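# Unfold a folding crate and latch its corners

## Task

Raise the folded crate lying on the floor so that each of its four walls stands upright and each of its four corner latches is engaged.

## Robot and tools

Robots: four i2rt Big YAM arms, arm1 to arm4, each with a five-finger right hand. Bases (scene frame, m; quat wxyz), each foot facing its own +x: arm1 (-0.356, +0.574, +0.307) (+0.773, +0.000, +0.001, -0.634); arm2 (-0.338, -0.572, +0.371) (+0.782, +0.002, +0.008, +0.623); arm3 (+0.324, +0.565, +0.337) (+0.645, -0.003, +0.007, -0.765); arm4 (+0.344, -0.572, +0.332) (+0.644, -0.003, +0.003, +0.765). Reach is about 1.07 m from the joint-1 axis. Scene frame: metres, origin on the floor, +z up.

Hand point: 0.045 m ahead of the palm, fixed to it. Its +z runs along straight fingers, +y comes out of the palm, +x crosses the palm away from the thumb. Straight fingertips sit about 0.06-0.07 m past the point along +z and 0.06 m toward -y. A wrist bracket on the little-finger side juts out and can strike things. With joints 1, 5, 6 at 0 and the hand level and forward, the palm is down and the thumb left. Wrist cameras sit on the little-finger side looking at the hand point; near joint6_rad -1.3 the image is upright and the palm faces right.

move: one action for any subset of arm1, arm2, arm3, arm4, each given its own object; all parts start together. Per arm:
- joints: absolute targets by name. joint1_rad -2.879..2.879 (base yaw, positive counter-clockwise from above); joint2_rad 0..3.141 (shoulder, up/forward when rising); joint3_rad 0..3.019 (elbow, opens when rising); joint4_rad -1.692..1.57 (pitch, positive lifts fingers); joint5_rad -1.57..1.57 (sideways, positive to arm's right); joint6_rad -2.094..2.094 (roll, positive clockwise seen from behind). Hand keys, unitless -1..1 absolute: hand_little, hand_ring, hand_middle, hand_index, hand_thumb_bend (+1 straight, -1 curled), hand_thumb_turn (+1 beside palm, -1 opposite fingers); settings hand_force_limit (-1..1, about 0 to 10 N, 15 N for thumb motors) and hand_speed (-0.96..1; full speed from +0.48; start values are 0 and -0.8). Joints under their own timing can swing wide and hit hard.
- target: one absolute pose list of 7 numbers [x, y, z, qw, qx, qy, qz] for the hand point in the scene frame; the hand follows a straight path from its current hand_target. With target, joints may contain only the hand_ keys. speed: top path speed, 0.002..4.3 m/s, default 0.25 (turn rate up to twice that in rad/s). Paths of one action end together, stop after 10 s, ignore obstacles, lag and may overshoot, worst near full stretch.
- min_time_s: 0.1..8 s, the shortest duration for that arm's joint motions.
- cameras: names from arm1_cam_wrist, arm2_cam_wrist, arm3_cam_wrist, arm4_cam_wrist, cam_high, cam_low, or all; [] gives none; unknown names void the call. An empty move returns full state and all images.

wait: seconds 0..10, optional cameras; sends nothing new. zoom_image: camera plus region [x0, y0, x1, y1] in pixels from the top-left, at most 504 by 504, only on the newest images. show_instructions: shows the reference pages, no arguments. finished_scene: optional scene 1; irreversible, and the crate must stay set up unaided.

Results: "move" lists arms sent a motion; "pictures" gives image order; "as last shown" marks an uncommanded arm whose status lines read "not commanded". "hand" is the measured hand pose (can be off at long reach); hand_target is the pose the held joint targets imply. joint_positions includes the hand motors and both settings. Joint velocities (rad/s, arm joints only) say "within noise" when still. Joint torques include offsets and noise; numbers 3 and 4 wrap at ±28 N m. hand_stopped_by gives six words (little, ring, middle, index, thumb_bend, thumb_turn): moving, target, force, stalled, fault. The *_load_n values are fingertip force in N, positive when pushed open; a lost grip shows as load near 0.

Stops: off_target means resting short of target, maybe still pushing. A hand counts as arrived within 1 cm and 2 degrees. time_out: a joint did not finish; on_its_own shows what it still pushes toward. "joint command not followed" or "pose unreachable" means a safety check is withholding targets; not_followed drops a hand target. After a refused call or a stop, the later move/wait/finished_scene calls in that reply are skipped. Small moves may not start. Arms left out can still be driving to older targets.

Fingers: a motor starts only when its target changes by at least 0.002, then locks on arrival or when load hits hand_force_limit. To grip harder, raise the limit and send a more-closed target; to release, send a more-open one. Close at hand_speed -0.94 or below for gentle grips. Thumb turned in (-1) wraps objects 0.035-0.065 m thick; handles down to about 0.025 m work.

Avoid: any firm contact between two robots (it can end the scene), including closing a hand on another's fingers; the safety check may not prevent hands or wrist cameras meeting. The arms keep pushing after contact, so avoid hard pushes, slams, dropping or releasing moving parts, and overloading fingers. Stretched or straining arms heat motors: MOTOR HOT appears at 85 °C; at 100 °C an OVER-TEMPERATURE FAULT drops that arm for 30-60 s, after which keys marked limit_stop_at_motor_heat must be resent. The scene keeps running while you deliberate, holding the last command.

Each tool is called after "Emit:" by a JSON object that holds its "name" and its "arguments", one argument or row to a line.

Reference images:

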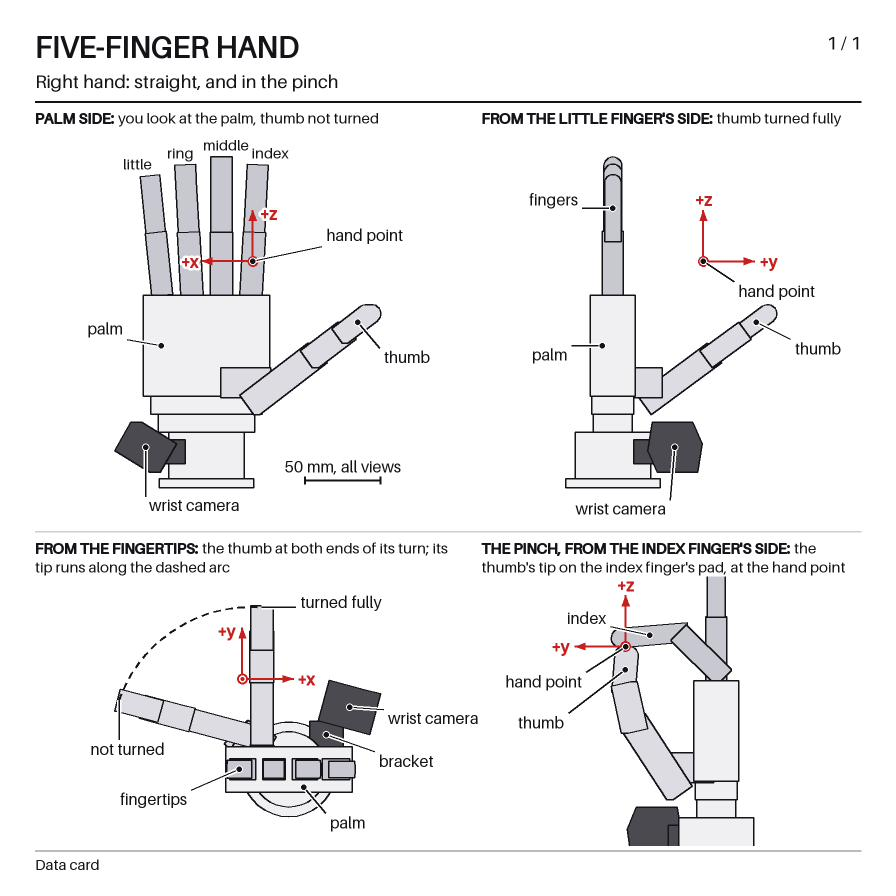

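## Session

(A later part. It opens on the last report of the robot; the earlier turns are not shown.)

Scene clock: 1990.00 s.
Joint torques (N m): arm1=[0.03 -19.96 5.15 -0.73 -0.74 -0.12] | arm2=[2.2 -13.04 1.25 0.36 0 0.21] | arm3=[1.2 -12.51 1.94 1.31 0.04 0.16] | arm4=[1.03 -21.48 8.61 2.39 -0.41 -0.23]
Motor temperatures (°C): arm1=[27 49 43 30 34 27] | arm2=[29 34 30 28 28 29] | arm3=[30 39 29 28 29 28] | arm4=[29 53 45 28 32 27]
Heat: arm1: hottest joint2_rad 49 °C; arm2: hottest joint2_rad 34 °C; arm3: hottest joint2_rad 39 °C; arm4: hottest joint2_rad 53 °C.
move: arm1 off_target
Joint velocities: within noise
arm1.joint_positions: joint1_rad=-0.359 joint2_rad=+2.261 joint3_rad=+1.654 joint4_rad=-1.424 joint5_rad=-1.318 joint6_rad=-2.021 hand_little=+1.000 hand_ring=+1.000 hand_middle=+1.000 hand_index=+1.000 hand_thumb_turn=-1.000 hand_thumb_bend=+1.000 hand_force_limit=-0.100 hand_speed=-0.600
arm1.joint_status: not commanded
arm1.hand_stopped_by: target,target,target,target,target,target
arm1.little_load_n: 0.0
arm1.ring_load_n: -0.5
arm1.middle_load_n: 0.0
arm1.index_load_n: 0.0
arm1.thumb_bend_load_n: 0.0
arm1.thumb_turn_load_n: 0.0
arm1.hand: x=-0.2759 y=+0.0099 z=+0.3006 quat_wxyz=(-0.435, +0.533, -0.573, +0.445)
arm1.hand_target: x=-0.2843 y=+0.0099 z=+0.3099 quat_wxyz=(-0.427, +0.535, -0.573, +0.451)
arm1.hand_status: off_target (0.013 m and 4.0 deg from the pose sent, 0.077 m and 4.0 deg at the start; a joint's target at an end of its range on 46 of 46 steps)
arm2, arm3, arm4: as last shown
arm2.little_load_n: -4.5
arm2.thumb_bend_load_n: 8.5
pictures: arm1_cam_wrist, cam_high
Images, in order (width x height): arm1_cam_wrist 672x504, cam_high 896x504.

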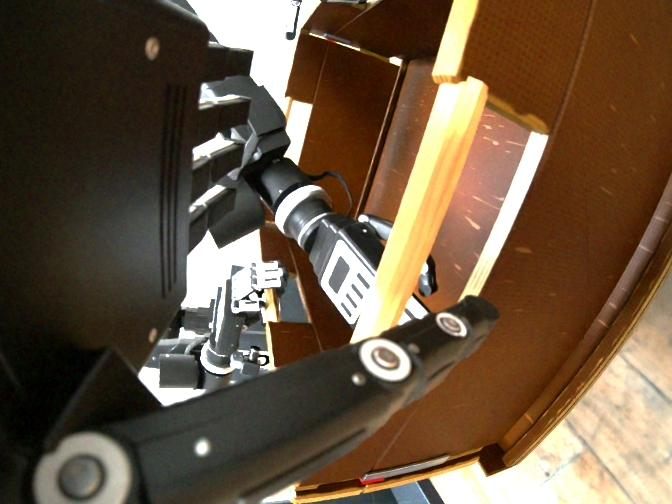

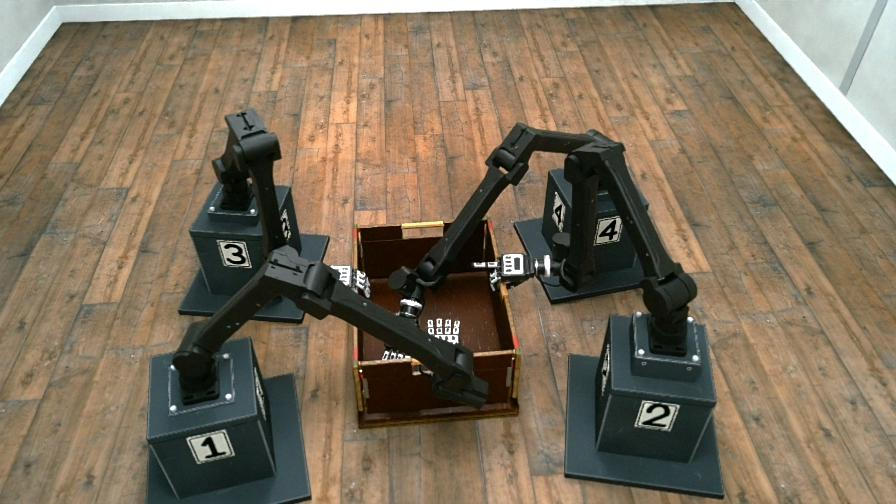

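Emit:
{"name": "move", "arguments": {
  "arm1": {"joints": {"joint2_rad": 1.75}, "min_time_s": 3},
  "arm4": {"target": [-0.150, 0.055, 0.160, -0.4402, 0.6909, 0.4838, -0.3082], "speed": 0.08},
  "cameras": ["cam_high", "arm1_cam_wrist", "arm4_cam_wrist"]
}}

Emit:
{"name": "zoom_image", "arguments": {
  "camera": "cam_high",
  "region": [340, 200, 540, 440]
}}

Scene clock: 1996.53 s.
Joint torques (N m): arm1=[0.03 -15.68 7.24 -0.03 -0.89 -0.13] | arm2=[1.85 -13.16 1.26 0.39 -0.01 0.26] | arm3=[1.03 -12.81 1.98 1.32 0.03 0.18] | arm4=[1.03 -20.42 7.79 2.35 -0.44 -0.22]
Motor temperatures (°C): arm1=[27 50 43 30 34 27] | arm2=[29 34 30 28 28 29] | arm3=[30 39 29 28 29 28] | arm4=[29 53 45 28 32 27]
Heat: arm1: hottest joint2_rad 50 °C; arm2: hottest joint2_rad 34 °C; arm3: hottest joint2_rad 39 °C; arm4: hottest joint2_rad 53 °C.
move: arm1 done; arm4 off_target
Joint velocities: within noise
arm1.joint_positions: joint1_rad=-0.359 joint2_rad=+1.763 joint3_rad=+1.654 joint4_rad=-1.426 joint5_rad=-1.317 joint6_rad=-2.021 hand_little=+1.000 hand_ring=+1.000 hand_middle=+1.000 hand_index=+1.000 hand_thumb_turn=-1.000 hand_thumb_bend=+1.000 hand_force_limit=-0.100 hand_speed=-0.600
arm1.joint_status: all done
arm1.hand_stopped_by: target,target,target,target,target,target
arm1.little_load_n: 0.0
arm1.ring_load_n: 0.0
arm1.middle_load_n: 0.0
arm1.index_load_n: 0.0
arm1.thumb_bend_load_n: 0.0
arm1.thumb_turn_load_n: 0.0
arm1.hand: x=-0.2759 y=+0.0081 z=+0.5663 quat_wxyz=(-0.270, +0.640, -0.465, +0.549)
arm1.hand_target: x=-0.2838 y=+0.0109 z=+0.5699 quat_wxyz=(-0.262, +0.641, -0.466, +0.551)
arm1.hand_status: not commanded
arm2.joint_positions: joint1_rad=-0.828 joint2_rad=+2.400 joint3_rad=+0.727 joint4_rad=+1.575 joint5_rad=-0.943 joint6_rad=-0.155 hand_little=-1.000 hand_ring=+1.000 hand_middle=-0.300 hand_index=-0.300 hand_thumb_turn=-1.000 hand_thumb_bend=+0.304 hand_force_limit=+0.000 hand_speed=-0.600
arm2.joint_status: not commanded
arm2.hand_stopped_by: target,fault,target,target,force,target
arm2.little_load_n: -4.0
arm2.ring_load_n: 0.0
arm2.middle_load_n: 1.0
arm2.index_load_n: 0.0
arm2.thumb_bend_load_n: 8.5
arm2.thumb_turn_load_n: 1.0
arm2.hand: x=-0.0136 y=-0.1917 z=+0.2396 quat_wxyz=(-0.681, +0.729, -0.017, +0.058)
arm2.hand_target: x=-0.0289 y=-0.1859 z=+0.2285 quat_wxyz=(-0.675, +0.737, -0.029, +0.027)
arm2.hand_status: not commanded
arm3: as last shown
arm4.joint_positions: joint1_rad=+0.345 joint2_rad=+2.559 joint3_rad=+1.715 joint4_rad=+0.264 joint5_rad=-0.625 joint6_rad=-0.337 hand_little=+1.000 hand_ring=+1.000 hand_middle=+1.000 hand_index=+1.000 hand_thumb_turn=+1.000 hand_thumb_bend=-0.600 hand_force_limit=+0.000 hand_speed=+0.000
arm4.joint_status: not commanded
arm4.hand_stopped_by: target,target,target,target,target,target
arm4.little_load_n: 0.0
arm4.ring_load_n: 0.0
arm4.middle_load_n: -0.5
arm4.index_load_n: -0.5
arm4.thumb_bend_load_n: 0.0
arm4.thumb_turn_load_n: 0.0
arm4.hand: x=-0.1456 y=+0.0474 z=+0.1429 quat_wxyz=(-0.423, +0.704, +0.478, -0.311)
arm4.hand_target: x=-0.1499 y=+0.0549 z=+0.1599 quat_wxyz=(-0.440, +0.691, +0.484, -0.308)
arm4.hand_status: off_target (0.019 m and 2.6 deg from the pose sent, 0.064 m and 2.5 deg at the start)
pictures: arm1_cam_wrist, arm4_cam_wrist, cam_high
Images, in order (width x height): arm1_cam_wrist 672x504, arm4_cam_wrist 672x504, cam_high 896x504.

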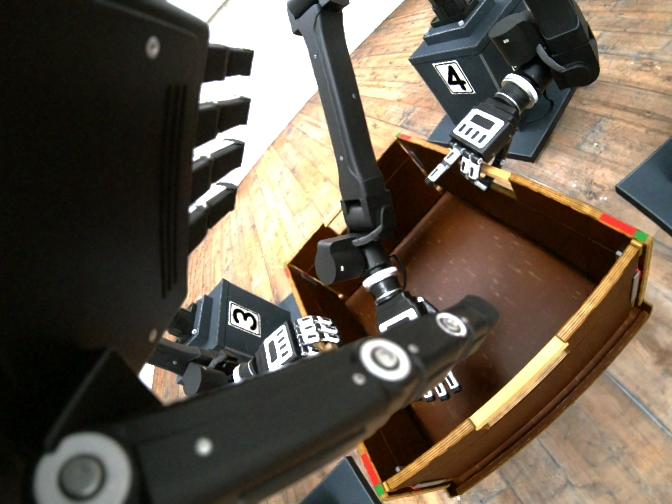

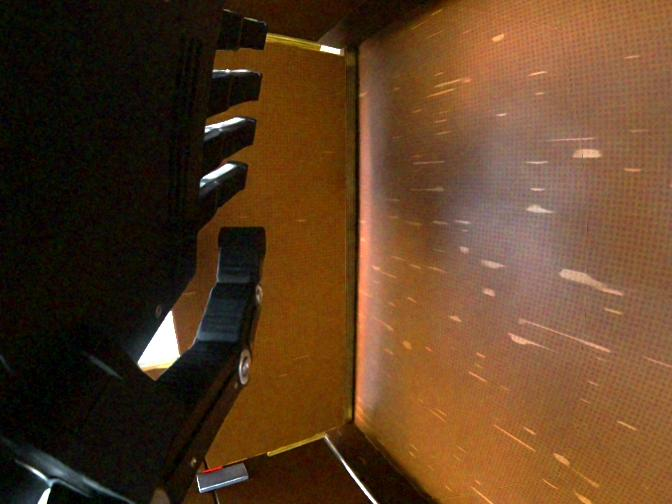

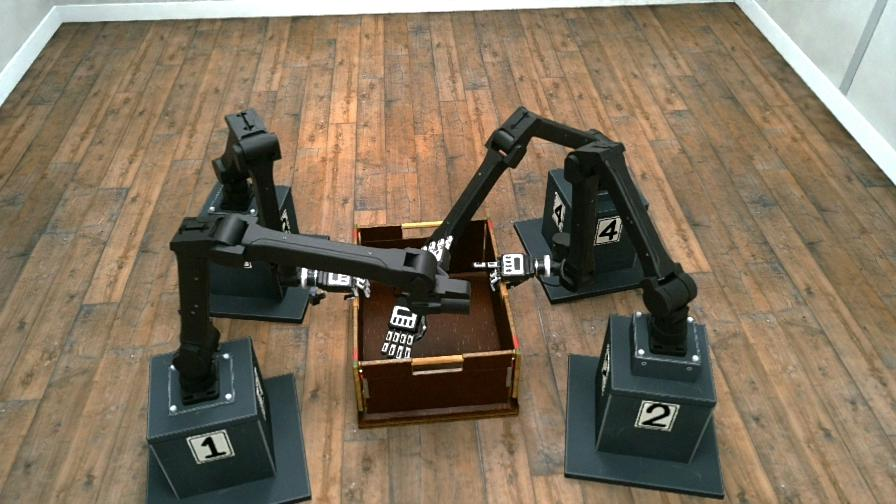

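Scaled by 2.100 from the camera's image (finer frame: 1280x720).

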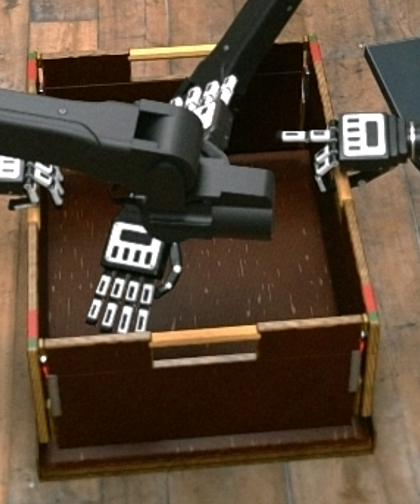

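Emit:
{"name": "zoom_image", "arguments": {
  "camera": "arm1_cam_wrist",
  "region": [590, 190, 672, 310]
}}

Emit:
{"name": "zoom_image", "arguments": {
  "camera": "arm1_cam_wrist",
  "region": [350, 430, 480, 504]
}}

Emit:
{"name": "zoom_image", "arguments": {
  "camera": "cam_high",
  "region": [345, 340, 385, 400]
}}

Emit:
{"name": "zoom_image", "arguments": {
  "camera": "cam_high",
  "region": [495, 335, 535, 395]
}}

Scaled by 4.200 from the camera's image (finer frame: 960x720).

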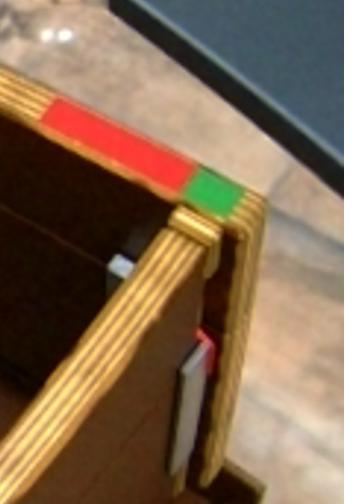

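Scaled by 3.877 from the camera's image (finer frame: 960x720).

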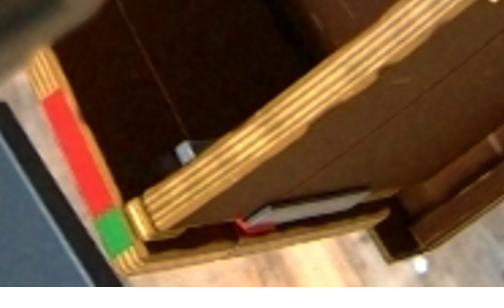

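Scaled by 8.400 from the camera's image (finer frame: 1280x720).

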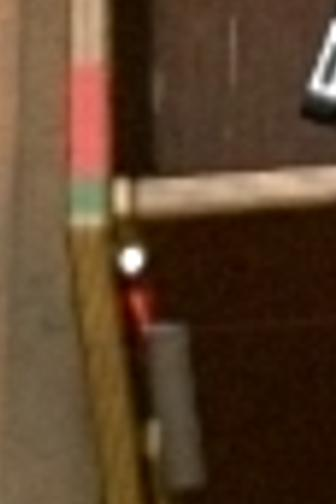

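Scaled by 8.400 from the camera's image (finer frame: 1280x720).

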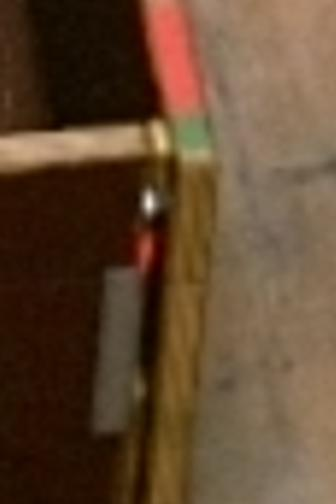

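Emit:
{"name": "move", "arguments": {
  "arm1": {"joints": {"joint1_rad": -1.2, "joint5_rad": -0.3, "joint4_rad": -0.5}, "min_time_s": 4},
  "cameras": ["cam_high"]
}}

Emit:
{"name": "move", "arguments": {
  "arm4": {"target": [-0.110, 0.030, 0.330, -0.4402, 0.6909, 0.4838, -0.3082], "speed": 0.1},
  "cameras": ["cam_high", "cam_low"]
}}

Scene clock: 2011.73 s.
Joint torques (N m): arm1=[0.62 -17.14 8.49 2.19 -0.02 -0.12] | arm2=[2.2 -13.57 1.24 0.24 -0.02 0.24] | arm3=[1.14 -12.34 1.91 1.17 0.02 0.16] | arm4=[1.14 -20.31 7.77 2.37 -0.44 -0.22]
Motor temperatures (°C): arm1=[27 49 43 30 33 27] | arm2=[29 34 30 28 28 29] | arm3=[30 39 29 28 29 28] | arm4=[29 54 44 28 32 27]
Heat: arm1: hottest joint2_rad 49 °C; arm2: hottest joint2_rad 34 °C; arm3: hottest joint2_rad 39 °C; arm4: hottest joint2_rad 54 °C.
move: arm1 done
Joint velocities: within noise
arm1.joint_positions: joint1_rad=-1.194 joint2_rad=+1.763 joint3_rad=+1.654 joint4_rad=-0.517 joint5_rad=-0.303 joint6_rad=-2.021 hand_little=+1.000 hand_ring=+1.000 hand_middle=+1.000 hand_index=+1.000 hand_thumb_turn=-1.000 hand_thumb_bend=+1.000 hand_force_limit=-0.100 hand_speed=-0.600
arm1.joint_status: all done
arm1.hand_stopped_by: target,target,target,target,target,target
arm1.little_load_n: 0.0
arm1.ring_load_n: 0.0
arm1.middle_load_n: 0.0
arm1.index_load_n: 0.0
arm1.thumb_bend_load_n: 0.0
arm1.thumb_turn_load_n: 0.0
arm1.hand: x=-1.0037 y=+0.1646 z=+0.5902 quat_wxyz=(+0.441, +0.491, -0.734, +0.161)
arm1.hand_target: x=-1.0062 y=+0.1691 z=+0.6003 quat_wxyz=(+0.453, +0.492, -0.727, +0.155)
arm1.hand_status: not commanded
arm2, arm3, arm4: as last shown
arm4.middle_load_n: 0.0
arm4.index_load_n: 0.0
Images, in order (width x height): cam_high 896x504.

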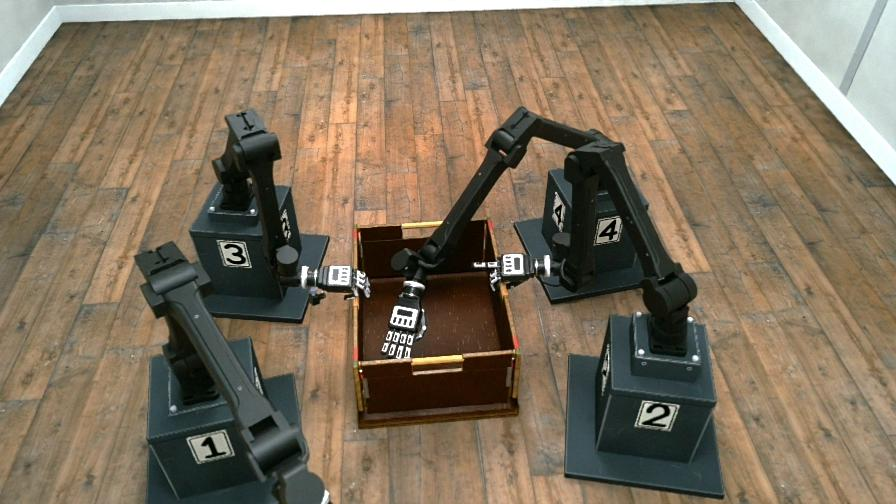

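Scene clock: 2014.37 s.
Joint torques (N m): arm1=[0.62 -17.2 8.5 2.17 -0.02 -0.12] | arm2=[1.79 -13.04 1.14 0.43 0.03 0.24] | arm3=[1.14 -12.16 1.95 1.26 0.04 0.19] | arm4=[0.5 -17.61 9.17 1.25 -0.44 -0.22]
Motor temperatures (°C): arm1=[27 49 43 30 33 27] | arm2=[29 34 30 28 28 29] | arm3=[30 39 29 28 29 28] | arm4=[29 53 44 28 32 27]
Heat: arm1: hottest joint2_rad 49 °C; arm2: hottest joint2_rad 34 °C; arm3: hottest joint2_rad 39 °C; arm4: hottest joint2_rad 53 °C.
move: arm4 done
Joint velocities: within noise
arm1, arm2, arm3: as last shown
arm1.thumb_turn_load_n: 0.5
arm1.hand_target: x=-1.0062 y=+0.1691 z=+0.6002 quat_wxyz=(+0.453, +0.492, -0.727, +0.155)
arm2.ring_load_n: -0.5
arm2.thumb_turn_load_n: 1.5
arm3.little_load_n: -2.0
arm3.index_load_n: 0.5
arm4.joint_positions: joint1_rad=+0.318 joint2_rad=+2.161 joint3_rad=+1.499 joint4_rad=+0.104 joint5_rad=-0.654 joint6_rad=-0.358 hand_little=+1.000 hand_ring=+1.000 hand_middle=+1.000 hand_index=+1.000 hand_thumb_turn=+1.000 hand_thumb_bend=-0.600 hand_force_limit=+0.000 hand_speed=+0.000
arm4.joint_status: not commanded
arm4.hand_stopped_by: target,target,target,target,target,target
arm4.little_load_n: 0.0
arm4.ring_load_n: 0.0
arm4.middle_load_n: 0.0
arm4.index_load_n: 0.0
arm4.thumb_bend_load_n: 0.0
arm4.thumb_turn_load_n: 0.0
arm4.hand: x=-0.1146 y=+0.0267 z=+0.3231 quat_wxyz=(-0.437, +0.693, +0.481, -0.312)
arm4.hand_target: x=-0.1101 y=+0.0300 z=+0.3300 quat_wxyz=(-0.440, +0.691, +0.484, -0.308)
arm4.hand_status: done (0.009 m and 0.7 deg from the pose sent, 0.191 m and 2.6 deg at the start)
Images, in order (width x height): cam_high 896x504, cam_low 896x504.

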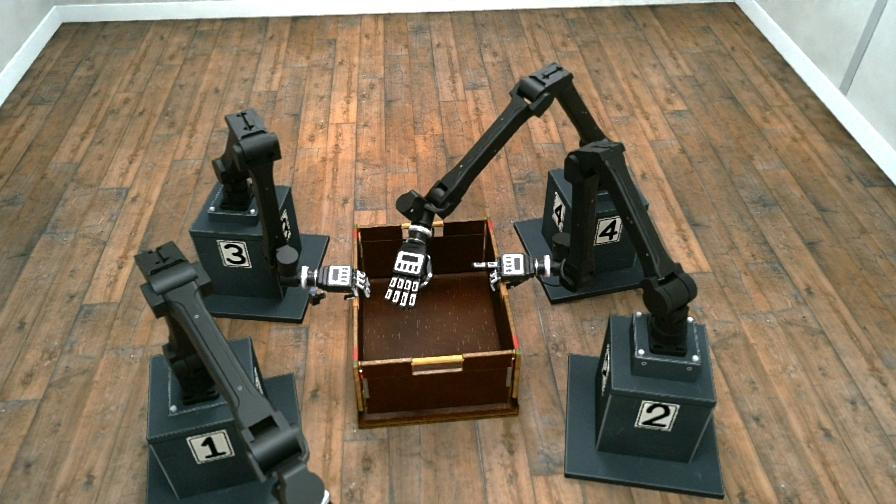

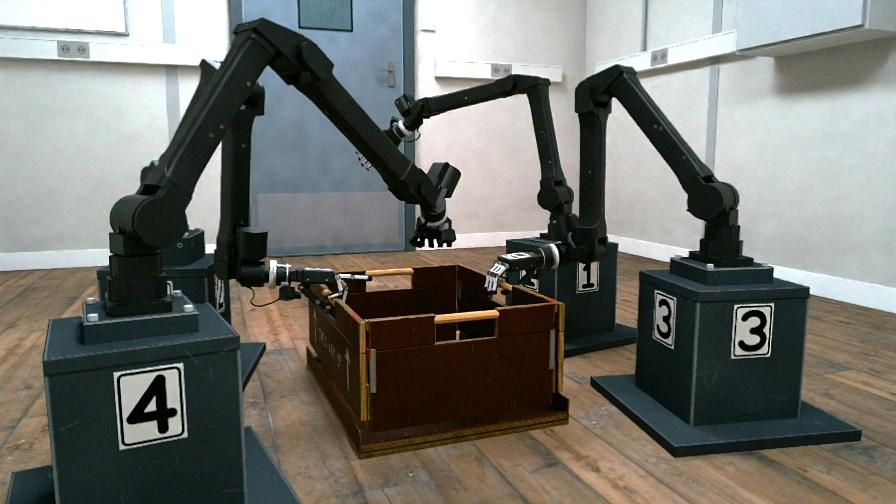

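Emit:
{"name": "move", "arguments": {
  "arm4": {"joints": {"joint2_rad": 1.5, "joint3_rad": 1.3}, "min_time_s": 3},
  "arm3": {"target": [0.0124, 0.192, 0.2362, 0, 0, 0.737, -0.675], "speed": 0.03, "joints": {"hand_speed": -0.6, "hand_thumb_bend": 0.6}},
  "arm2": {"joints": {"hand_speed": -0.6, "hand_thumb_bend": 0.7}},
  "cameras": ["cam_high", "arm3_cam_wrist", "arm2_cam_wrist"]
}}

Emit:
{"name": "zoom_image", "arguments": {
  "camera": "cam_high",
  "region": [340, 200, 540, 440]
}}

Scene clock: 2023.43 s.
Joint torques (N m): arm1=[0.67 -17.2 8.51 2.18 -0.03 -0.12] | arm2=[2.26 -13.39 1.28 0.34 0.01 0.22] | arm3=[-0.91 -12.69 0.54 1.52 -0.38 0.09] | arm4=[0.5 -10.87 11.48 1.5 -0.2 -0.23]
Motor temperatures (°C): arm1=[27 49 44 30 33 27] | arm2=[29 34 30 28 28 29] | arm3=[30 39 29 28 29 28] | arm4=[29 52 44 28 32 27]
Heat: arm1: hottest joint2_rad 49 °C; arm2: hottest joint2_rad 34 °C; arm3: hottest joint2_rad 39 °C; arm4: hottest joint2_rad 52 °C.
move: arm2 done; arm3 done; arm4 done
Joint velocities: within noise
arm1: as last shown
arm2.joint_positions: joint1_rad=-0.828 joint2_rad=+2.400 joint3_rad=+0.727 joint4_rad=+1.575 joint5_rad=-0.943 joint6_rad=-0.153 hand_little=-1.000 hand_ring=+1.000 hand_middle=-0.300 hand_index=-0.300 hand_thumb_turn=-1.000 hand_thumb_bend=+0.699 hand_force_limit=+0.000 hand_speed=-0.600
arm2.joint_status: all done
arm2.hand_stopped_by: target,fault,target,target,target,target
arm2.little_load_n: -3.5
arm2.ring_load_n: 0.0
arm2.middle_load_n: 0.0
arm2.index_load_n: 0.0
arm2.thumb_bend_load_n: -1.5
arm2.thumb_turn_load_n: 0.0
arm2.hand: x=-0.0138 y=-0.1917 z=+0.2397 quat_wxyz=(-0.682, +0.729, -0.017, +0.057)
arm2.hand_target: x=-0.0288 y=-0.1860 z=+0.2285 quat_wxyz=(-0.675, +0.737, -0.029, +0.027)
arm2.hand_status: not commanded
arm3.joint_positions: joint1_rad=-0.900 joint2_rad=+2.279 joint3_rad=+0.710 joint4_rad=+1.414 joint5_rad=-1.063 joint6_rad=-0.144 hand_little=-1.000 hand_ring=+0.116 hand_middle=+0.090 hand_index=+0.090 hand_thumb_turn=-1.000 hand_thumb_bend=+0.600 hand_force_limit=+0.000 hand_speed=-0.600
arm3.joint_status: all done
arm3.hand_stopped_by: target,force,force,force,target,target
arm3.little_load_n: -0.5
arm3.ring_load_n: 0.0
arm3.middle_load_n: 0.0
arm3.index_load_n: 0.0
arm3.thumb_bend_load_n: 0.0
arm3.thumb_turn_load_n: 0.0
arm3.hand: x=+0.0075 y=+0.1883 z=+0.2437 quat_wxyz=(+0.008, +0.006, -0.735, +0.678)
arm3.hand_target: x=+0.0124 y=+0.1920 z=+0.2363 quat_wxyz=(+0.000, +0.000, -0.738, +0.675)
arm3.hand_status: done (0.010 m and 1.2 deg from the pose sent, 0.011 m and 1.6 deg at the start)
arm4.joint_positions: joint1_rad=+0.318 joint2_rad=+1.507 joint3_rad=+1.299 joint4_rad=+0.103 joint5_rad=-0.654 joint6_rad=-0.358 hand_little=+1.000 hand_ring=+1.000 hand_middle=+1.000 hand_index=+1.000 hand_thumb_turn=+1.000 hand_thumb_bend=-0.600 hand_force_limit=+0.000 hand_speed=+0.000
arm4.joint_status: all done
arm4.hand_stopped_by: target,target,target,target,target,target
arm4.little_load_n: 0.0
arm4.ring_load_n: 0.0
arm4.middle_load_n: 0.0
arm4.index_load_n: 0.0
arm4.thumb_bend_load_n: 0.0
arm4.thumb_turn_load_n: 0.0
arm4.hand: x=-0.0732 y=-0.0495 z=+0.6703 quat_wxyz=(-0.614, +0.556, +0.485, -0.281)
arm4.hand_target: x=-0.0684 y=-0.0482 z=+0.6734 quat_wxyz=(-0.616, +0.554, +0.487, -0.276)
arm4.hand_status: not commanded
pictures: arm2_cam_wrist, arm3_cam_wrist, cam_high
Images, in order (width x height): arm2_cam_wrist 672x504, arm3_cam_wrist 672x504, cam_high 896x504.

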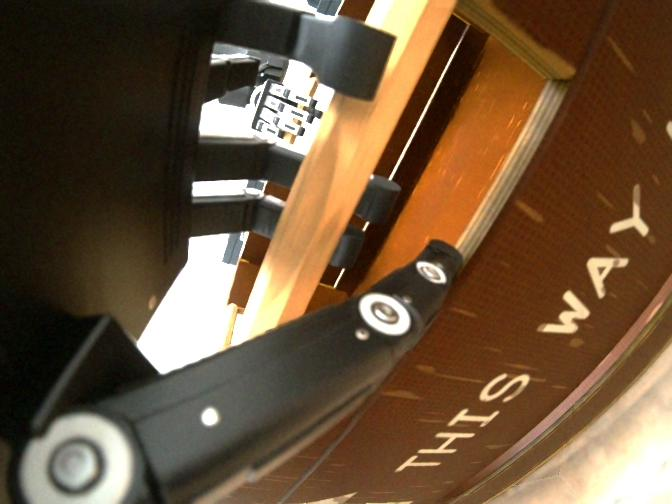

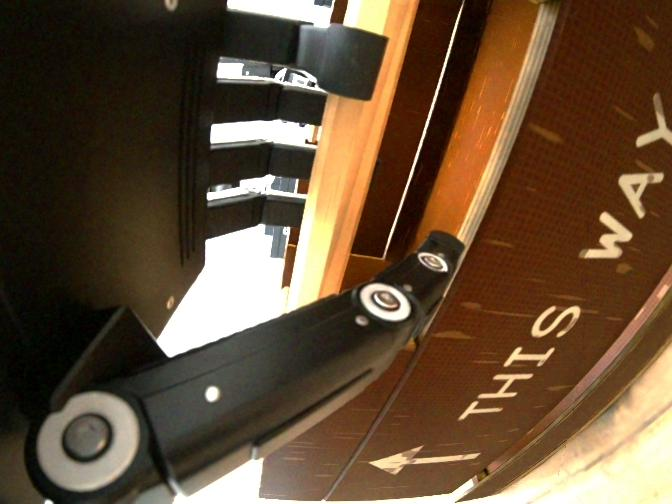

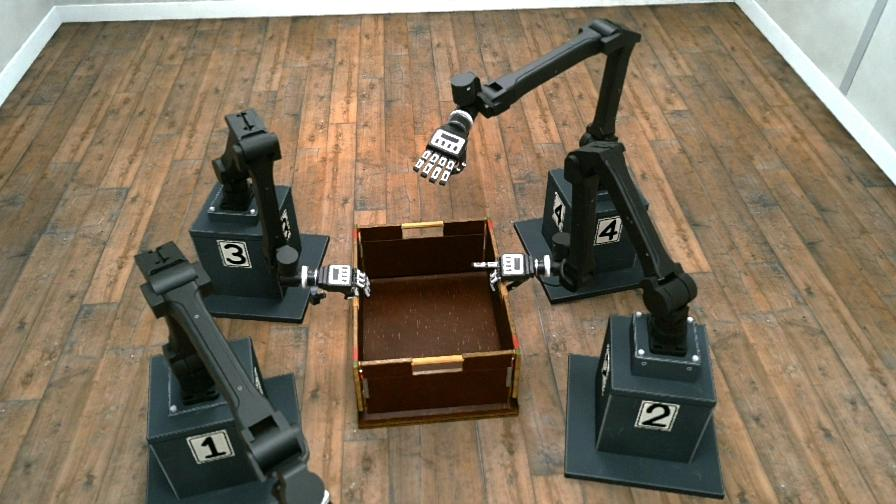

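Scaled by 2.100 from the camera's image (finer frame: 1280x720).

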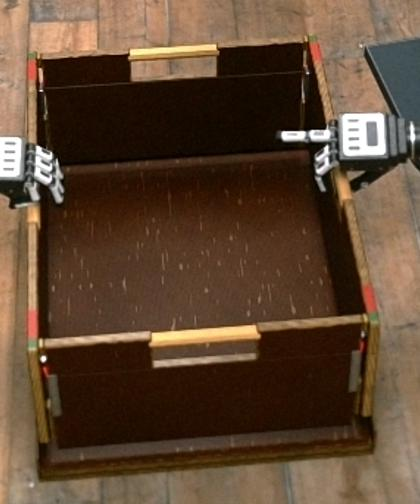

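Emit:
{"name": "move", "arguments": {
  "arm3": {"joints": {"hand_little": 1.0, "hand_ring": 1.0, "hand_middle": 1.0, "hand_index": 1.0, "hand_thumb_bend": 1.0}},
  "arm2": {"joints": {"hand_little": 1.0, "hand_middle": 1.0, "hand_index": 1.0, "hand_thumb_bend": 1.0}},
  "cameras": ["cam_high", "arm3_cam_wrist", "arm2_cam_wrist"]
}}

Emit:
{"name": "zoom_image", "arguments": {
  "camera": "cam_high",
  "region": [340, 200, 540, 440]
}}

Scene clock: 2028.73 s.
Joint torques (N m): arm1=[0.62 -17.26 8.51 2.18 -0.02 -0.12] | arm2=[1.67 -12.04 1.37 0.38 -0.02 0.15] | arm3=[2.02 -11.75 2.99 0.64 0.4 0.09] | arm4=[0.38 -10.87 11.49 1.47 -0.2 -0.23]
Motor temperatures (°C): arm1=[27 48 44 30 33 27] | arm2=[29 34 30 28 28 29] | arm3=[30 39 29 28 29 28] | arm4=[29 52 44 28 32 27]
Heat: arm1: hottest joint2_rad 48 °C; arm2: hottest joint2_rad 34 °C; arm3: hottest joint2_rad 39 °C; arm4: hottest joint2_rad 52 °C.
move: arm2 off_target; arm3 off_target
Joint velocities: within noise
arm1, arm4: as last shown
arm1.thumb_turn_load_n: 0.0
arm2.joint_positions: joint1_rad=-0.828 joint2_rad=+2.385 joint3_rad=+0.727 joint4_rad=+1.575 joint5_rad=-0.943 joint6_rad=-0.147 hand_little=-0.793 hand_ring=+1.000 hand_middle=+1.000 hand_index=+1.000 hand_thumb_turn=-1.000 hand_thumb_bend=+1.000 hand_force_limit=+0.000 hand_speed=-0.600
arm2.joint_status: hand_little off_target (ended at -0.793, target +1.000); the others done
arm2.hand_stopped_by: stalled,fault,target,target,target,target
arm2.little_load_n: -17.0
arm2.ring_load_n: 0.0
arm2.middle_load_n: 0.0
arm2.index_load_n: 0.0
arm2.thumb_bend_load_n: 0.0
arm2.thumb_turn_load_n: 0.0
arm2.hand: x=-0.0110 y=-0.1899 z=+0.2461 quat_wxyz=(-0.684, +0.727, -0.016, +0.059)
arm2.hand_target: x=-0.0288 y=-0.1859 z=+0.2284 quat_wxyz=(-0.675, +0.737, -0.029, +0.027)
arm2.hand_status: not commanded
arm3.joint_positions: joint1_rad=-0.936 joint2_rad=+2.272 joint3_rad=+0.680 joint4_rad=+1.438 joint5_rad=-1.081 joint6_rad=-0.144 hand_little=-0.434 hand_ring=+1.000 hand_middle=+1.000 hand_index=+1.000 hand_thumb_turn=-1.000 hand_thumb_bend=+1.000 hand_force_limit=+0.000 hand_speed=-0.600
arm3.joint_status: hand_little off_target (ended at -0.434, target +1.000); the others done
arm3.hand_stopped_by: stalled,target,target,target,target,target
arm3.little_load_n: -12.5
arm3.ring_load_n: 0.0
arm3.middle_load_n: 0.0
arm3.index_load_n: 0.0
arm3.thumb_bend_load_n: 0.0
arm3.thumb_turn_load_n: 0.0
arm3.hand: x=+0.0071 y=+0.2046 z=+0.2467 quat_wxyz=(+0.014, +0.000, -0.734, +0.679)
arm3.hand_target: x=+0.0125 y=+0.1920 z=+0.2364 quat_wxyz=(+0.000, +0.000, -0.738, +0.675)
arm3.hand_status: not commanded
arm4.index_load_n: -0.5
pictures: arm2_cam_wrist, arm3_cam_wrist, cam_high
Images, in order (width x height): arm2_cam_wrist 672x504, arm3_cam_wrist 672x504, cam_high 896x504.

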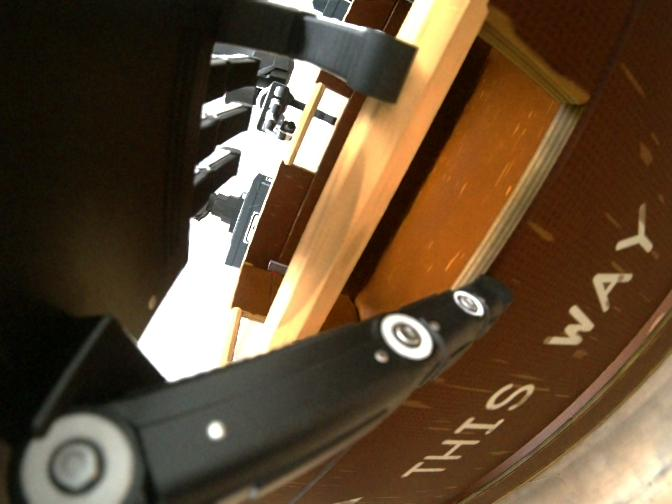

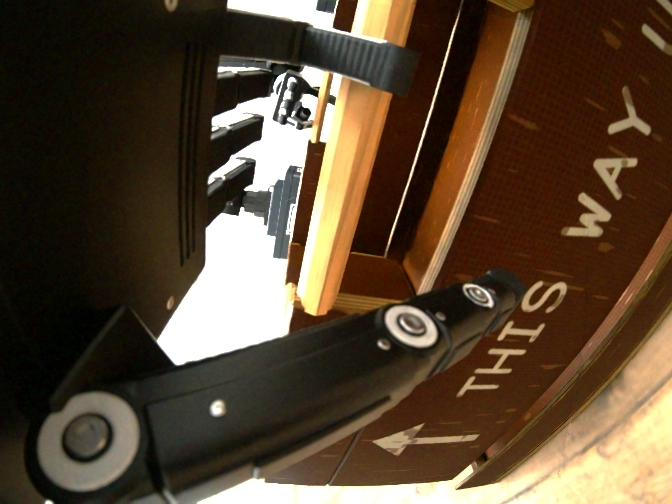

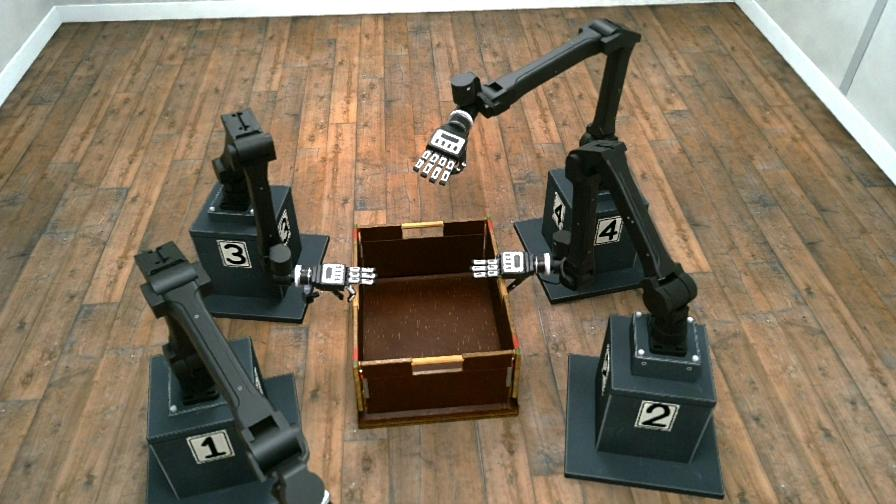

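Scaled by 2.100 from the camera's image (finer frame: 1280x720).

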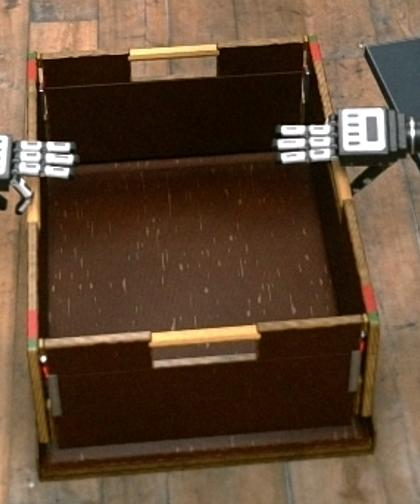

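Emit:
{"name": "move", "arguments": {
  "arm3": {"joints": {"hand_little": -0.95}},
  "arm2": {"joints": {"hand_little": -0.98}},
  "cameras": ["cam_high", "arm3_cam_wrist", "arm2_cam_wrist"]
}}

Scene clock: 2038.00 s.
Joint torques (N m): arm1=[0.62 -17.32 8.51 2.18 -0.02 -0.12] | arm2=[1.73 -12.57 1.17 0.75 -0.08 0.15] | arm3=[0.79 -12.75 1.61 0.88 -0.05 0.07] | arm4=[0.38 -10.87 11.48 1.46 -0.2 -0.23]
Motor temperatures (°C): arm1=[27 48 44 30 32 27] | arm2=[29 34 30 28 28 29] | arm3=[30 39 29 28 29 28] | arm4=[29 50 44 28 32 27]
Heat: arm1: hottest joint2_rad 48 °C; arm2: hottest joint2_rad 34 °C; arm3: hottest joint2_rad 39 °C; arm4: hottest joint2_rad 50 °C.
move: arm2 done; arm3 done
Joint velocities: within noise
arm1, arm4: as last shown
arm2.joint_positions: joint1_rad=-0.824 joint2_rad=+2.392 joint3_rad=+0.730 joint4_rad=+1.566 joint5_rad=-0.942 joint6_rad=-0.144 hand_little=-0.980 hand_ring=+1.000 hand_middle=+1.000 hand_index=+1.000 hand_thumb_turn=-1.000 hand_thumb_bend=+1.000 hand_force_limit=+0.000 hand_speed=-0.600
arm2.joint_status: all done
arm2.hand_stopped_by: target,fault,target,target,target,target
arm2.little_load_n: -1.5
arm2.ring_load_n: 0.0
arm2.middle_load_n: 0.0
arm2.index_load_n: -0.5
arm2.thumb_bend_load_n: 0.5
arm2.thumb_turn_load_n: -1.5
arm2.hand: x=-0.0137 y=-0.1891 z=+0.2421 quat_wxyz=(-0.682, +0.729, -0.019, +0.053)
arm2.hand_target: x=-0.0288 y=-0.1859 z=+0.2286 quat_wxyz=(-0.675, +0.737, -0.029, +0.027)
arm2.hand_status: not commanded
arm3.joint_positions: joint1_rad=-0.914 joint2_rad=+2.281 joint3_rad=+0.698 joint4_rad=+1.433 joint5_rad=-1.070 joint6_rad=-0.144 hand_little=-0.950 hand_ring=+1.000 hand_middle=+1.000 hand_index=+1.000 hand_thumb_turn=-1.000 hand_thumb_bend=+1.000 hand_force_limit=+0.000 hand_speed=-0.600
arm3.joint_status: all done
arm3.hand_stopped_by: target,target,target,target,target,target
arm3.little_load_n: 0.0
arm3.ring_load_n: 0.0
arm3.middle_load_n: 0.0
arm3.index_load_n: 0.0
arm3.thumb_bend_load_n: 0.0
arm3.thumb_turn_load_n: 0.0
arm3.hand: x=+0.0073 y=+0.1949 z=+0.2444 quat_wxyz=(+0.012, +0.006, -0.734, +0.679)
arm3.hand_target: x=+0.0124 y=+0.1920 z=+0.2364 quat_wxyz=(+0.000, +0.000, -0.738, +0.675)
arm3.hand_status: not commanded
arm4.index_load_n: 0.0
pictures: arm2_cam_wrist, arm3_cam_wrist, cam_high
Images, in order (width x height): arm2_cam_wrist 672x504, arm3_cam_wrist 672x504, cam_high 896x504.

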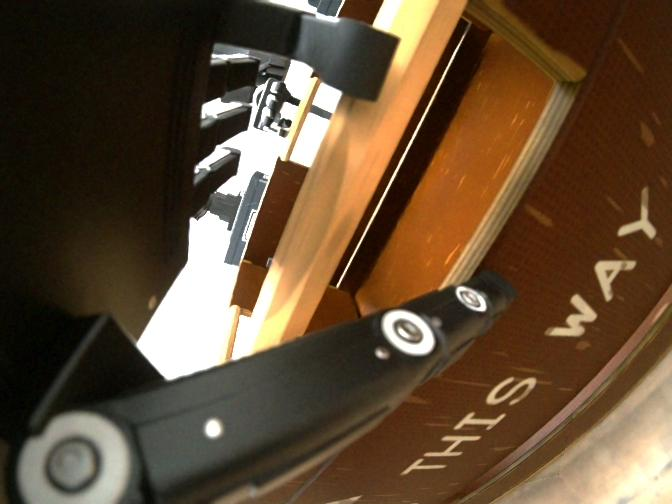

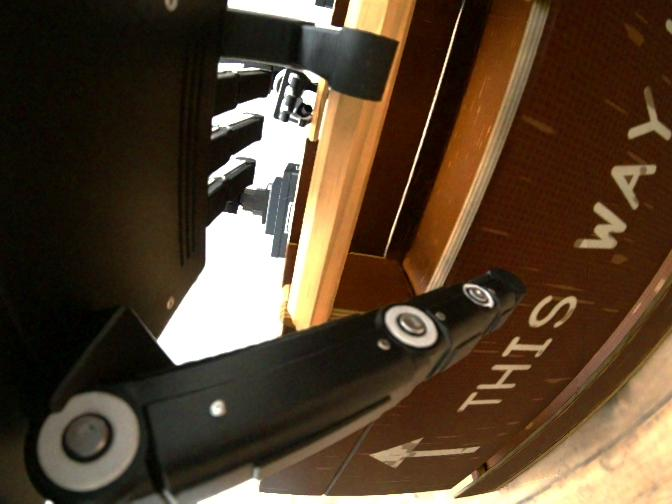

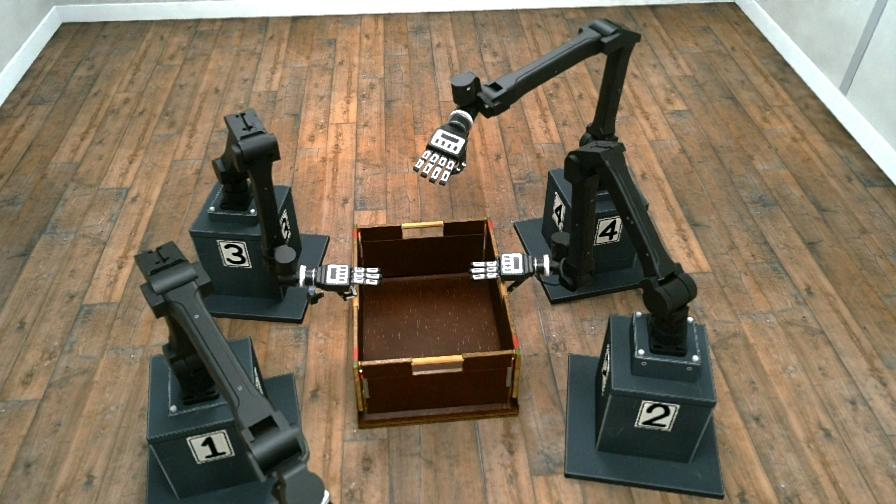

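Emit:
{"name": "move", "arguments": {
  "arm3": {"target": [0.0124, 0.275, 0.2450, 0, 0, 0.737, -0.675], "speed": 0.06},
  "cameras": ["cam_high", "arm3_cam_wrist"]
}}

Emit:
{"name": "zoom_image", "arguments": {
  "camera": "cam_high",
  "region": [340, 200, 540, 440]
}}

Scene clock: 2044.60 s.
Joint torques (N m): arm1=[0.62 -17.26 8.5 2.17 -0.02 -0.13] | arm2=[1.85 -12.57 1.24 0.84 0.01 0.16] | arm3=[-1.32 -14.21 -0.17 0.61 -0.43 -0.08] | arm4=[0.38 -10.99 11.52 1.48 -0.21 -0.23]
Motor temperatures (°C): arm1=[27 48 44 30 32 27] | arm2=[29 35 30 28 28 29] | arm3=[30 39 29 28 29 28] | arm4=[29 50 44 28 31 27]
Heat: arm1: hottest joint2_rad 48 °C; arm2: hottest joint2_rad 35 °C; arm3: hottest joint2_rad 39 °C; arm4: hottest joint2_rad 50 °C.
move: arm3 done
Joint velocities: within noise
arm1, arm2, arm4: as last shown
arm2.little_load_n: -2.0
arm2.index_load_n: 0.0
arm3.joint_positions: joint1_rad=-1.098 joint2_rad=+2.262 joint3_rad=+0.614 joint4_rad=+1.374 joint5_rad=-1.266 joint6_rad=-0.243 hand_little=-0.950 hand_ring=+1.000 hand_middle=+1.000 hand_index=+1.000 hand_thumb_turn=-1.000 hand_thumb_bend=+1.000 hand_force_limit=+0.000 hand_speed=-0.600
arm3.joint_status: not commanded
arm3.hand_stopped_by: target,target,target,target,target,target
arm3.little_load_n: 0.0
arm3.ring_load_n: 0.0
arm3.middle_load_n: -0.5
arm3.index_load_n: 0.0
arm3.thumb_bend_load_n: 0.0
arm3.thumb_turn_load_n: 0.0
arm3.hand: x=+0.0153 y=+0.2714 z=+0.2415 quat_wxyz=(-0.005, +0.001, -0.737, +0.676)
arm3.hand_target: x=+0.0124 y=+0.2750 z=+0.2449 quat_wxyz=(+0.000, +0.000, -0.737, +0.676)
arm3.hand_status: done (0.006 m and 0.6 deg from the pose sent, 0.080 m and 1.6 deg at the start)
arm4.index_load_n: -0.5
pictures: arm3_cam_wrist, cam_high
Images, in order (width x height): arm3_cam_wrist 672x504, cam_high 896x504.

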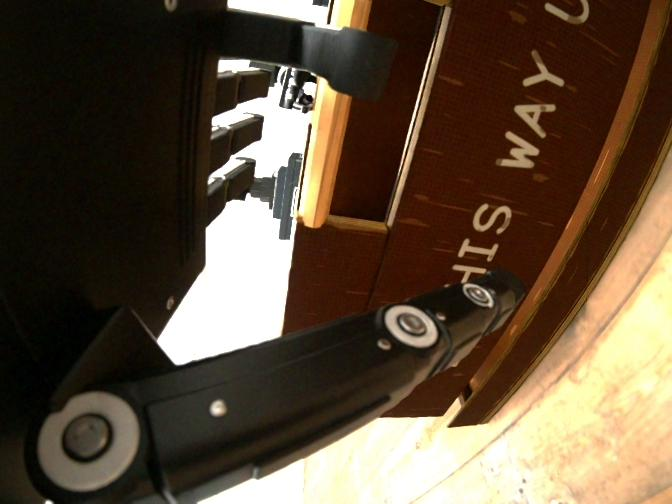

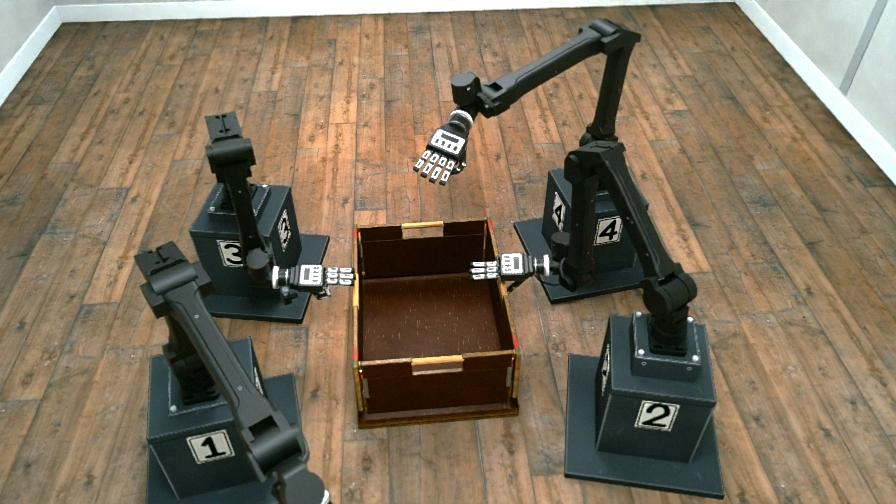

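Scaled by 2.100 from the camera's image (finer frame: 1280x720).

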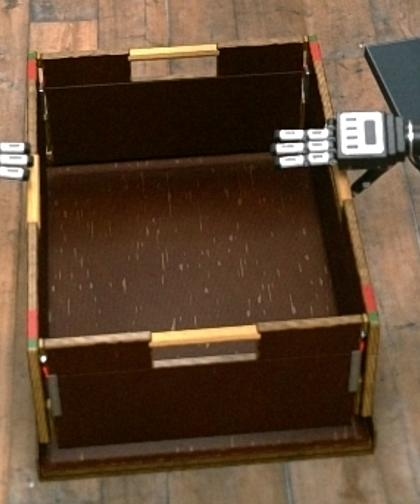

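Emit:
{"name": "move", "arguments": {
  "arm2": {"target": [-0.0289, -0.275, 0.2400, -0.675, 0.737, -0.029, 0.027], "speed": 0.06},
  "cameras": ["cam_high", "arm2_cam_wrist", "cam_low"]
}}

Emit:
{"name": "zoom_image", "arguments": {
  "camera": "cam_high",
  "region": [340, 200, 540, 440]
}}

Scene clock: 2049.80 s.
Joint torques (N m): arm1=[0.62 -17.26 8.51 2.17 -0.02 -0.12] | arm2=[-0.5 -14.45 -1.01 1.05 -0.22 -0.13] | arm3=[-1.26 -14.21 -0.23 0.61 -0.4 -0.07] | arm4=[0.56 -10.87 11.52 1.47 -0.2 -0.23]
Motor temperatures (°C): arm1=[27 48 44 30 32 27] | arm2=[29 35 30 28 28 29] | arm3=[30 39 29 28 29 28] | arm4=[29 49 44 28 31 27]
Heat: arm1: hottest joint2_rad 48 °C; arm2: hottest joint2_rad 35 °C; arm3: hottest joint2_rad 39 °C; arm4: hottest joint2_rad 49 °C.
move: arm2 done
Joint velocities: within noise
arm1, arm3, arm4: as last shown
arm1.thumb_turn_load_n: 0.5
arm2.joint_positions: joint1_rad=-1.019 joint2_rad=+2.392 joint3_rad=+0.631 joint4_rad=+1.566 joint5_rad=-1.161 joint6_rad=-0.190 hand_little=-0.980 hand_ring=+1.000 hand_middle=+1.000 hand_index=+1.000 hand_thumb_turn=-1.000 hand_thumb_bend=+1.000 hand_force_limit=+0.000 hand_speed=-0.600
arm2.joint_status: not commanded
arm2.hand_stopped_by: target,fault,target,target,target,target
arm2.little_load_n: 0.0
arm2.ring_load_n: 0.0
arm2.middle_load_n: -0.5
arm2.index_load_n: 0.0
arm2.thumb_bend_load_n: 0.0
arm2.thumb_turn_load_n: 0.0
arm2.hand: x=-0.0289 y=-0.2711 z=+0.2384 quat_wxyz=(-0.676, +0.736, -0.029, +0.023)
arm2.hand_target: x=-0.0290 y=-0.2750 z=+0.2399 quat_wxyz=(-0.675, +0.737, -0.029, +0.027)
arm2.hand_status: done (0.004 m and 0.5 deg from the pose sent, 0.087 m and 3.4 deg at the start)
arm3.joint_positions: joint1_rad=-1.098 joint2_rad=+2.262 joint3_rad=+0.614 joint4_rad=+1.374 joint5_rad=-1.266 joint6_rad=-0.244 hand_little=-0.950 hand_ring=+1.000 hand_middle=+1.000 hand_index=+1.000 hand_thumb_turn=-1.000 hand_thumb_bend=+1.000 hand_force_limit=+0.000 hand_speed=-0.600
arm3.hand: x=+0.0152 y=+0.2714 z=+0.2416 quat_wxyz=(-0.004, +0.001, -0.737, +0.676)
arm3.hand_target: x=+0.0124 y=+0.2750 z=+0.2450 quat_wxyz=(+0.000, +0.000, -0.737, +0.676)
arm4.little_load_n: -0.5
arm4.middle_load_n: -0.5
arm4.index_load_n: 0.0
pictures: arm2_cam_wrist, cam_high, cam_low
Images, in order (width x height): arm2_cam_wrist 672x504, cam_high 896x504, cam_low 896x504.

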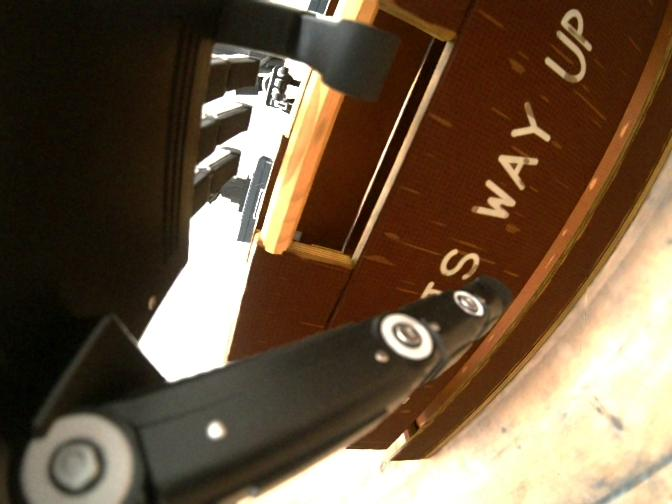

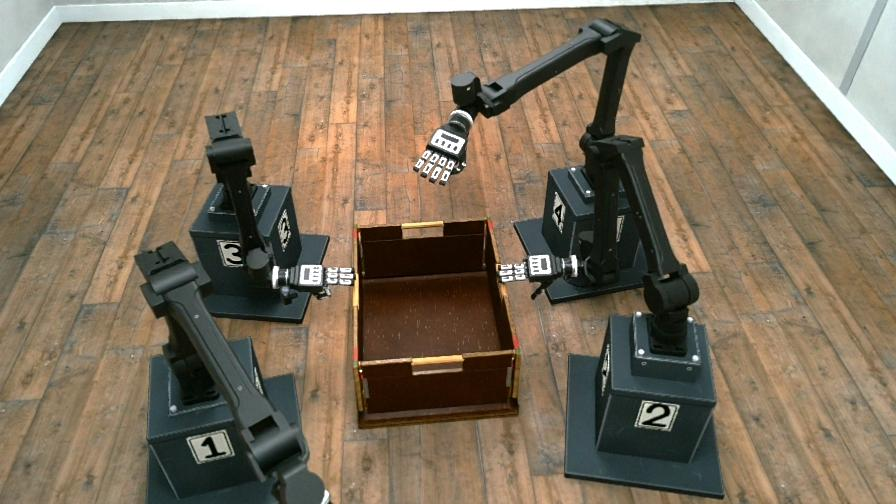

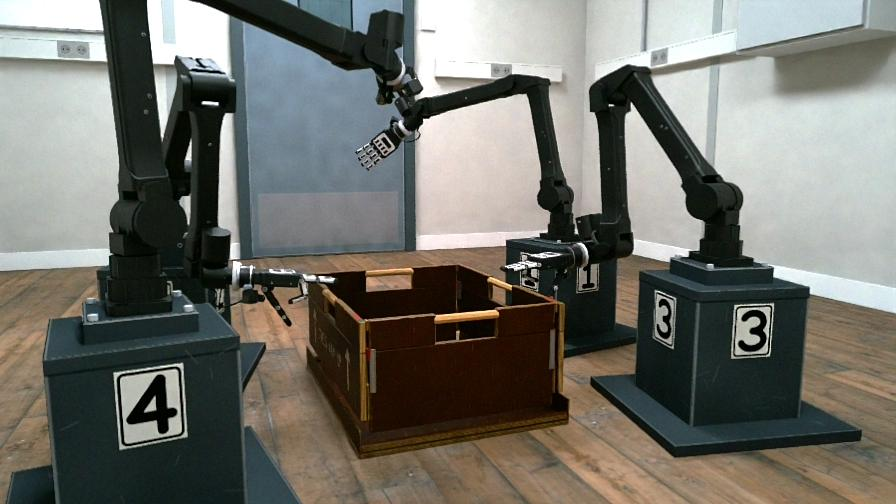

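Scaled by 2.100 from the camera's image (finer frame: 1280x720).

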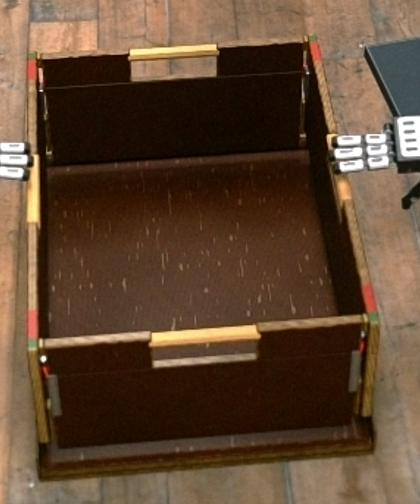

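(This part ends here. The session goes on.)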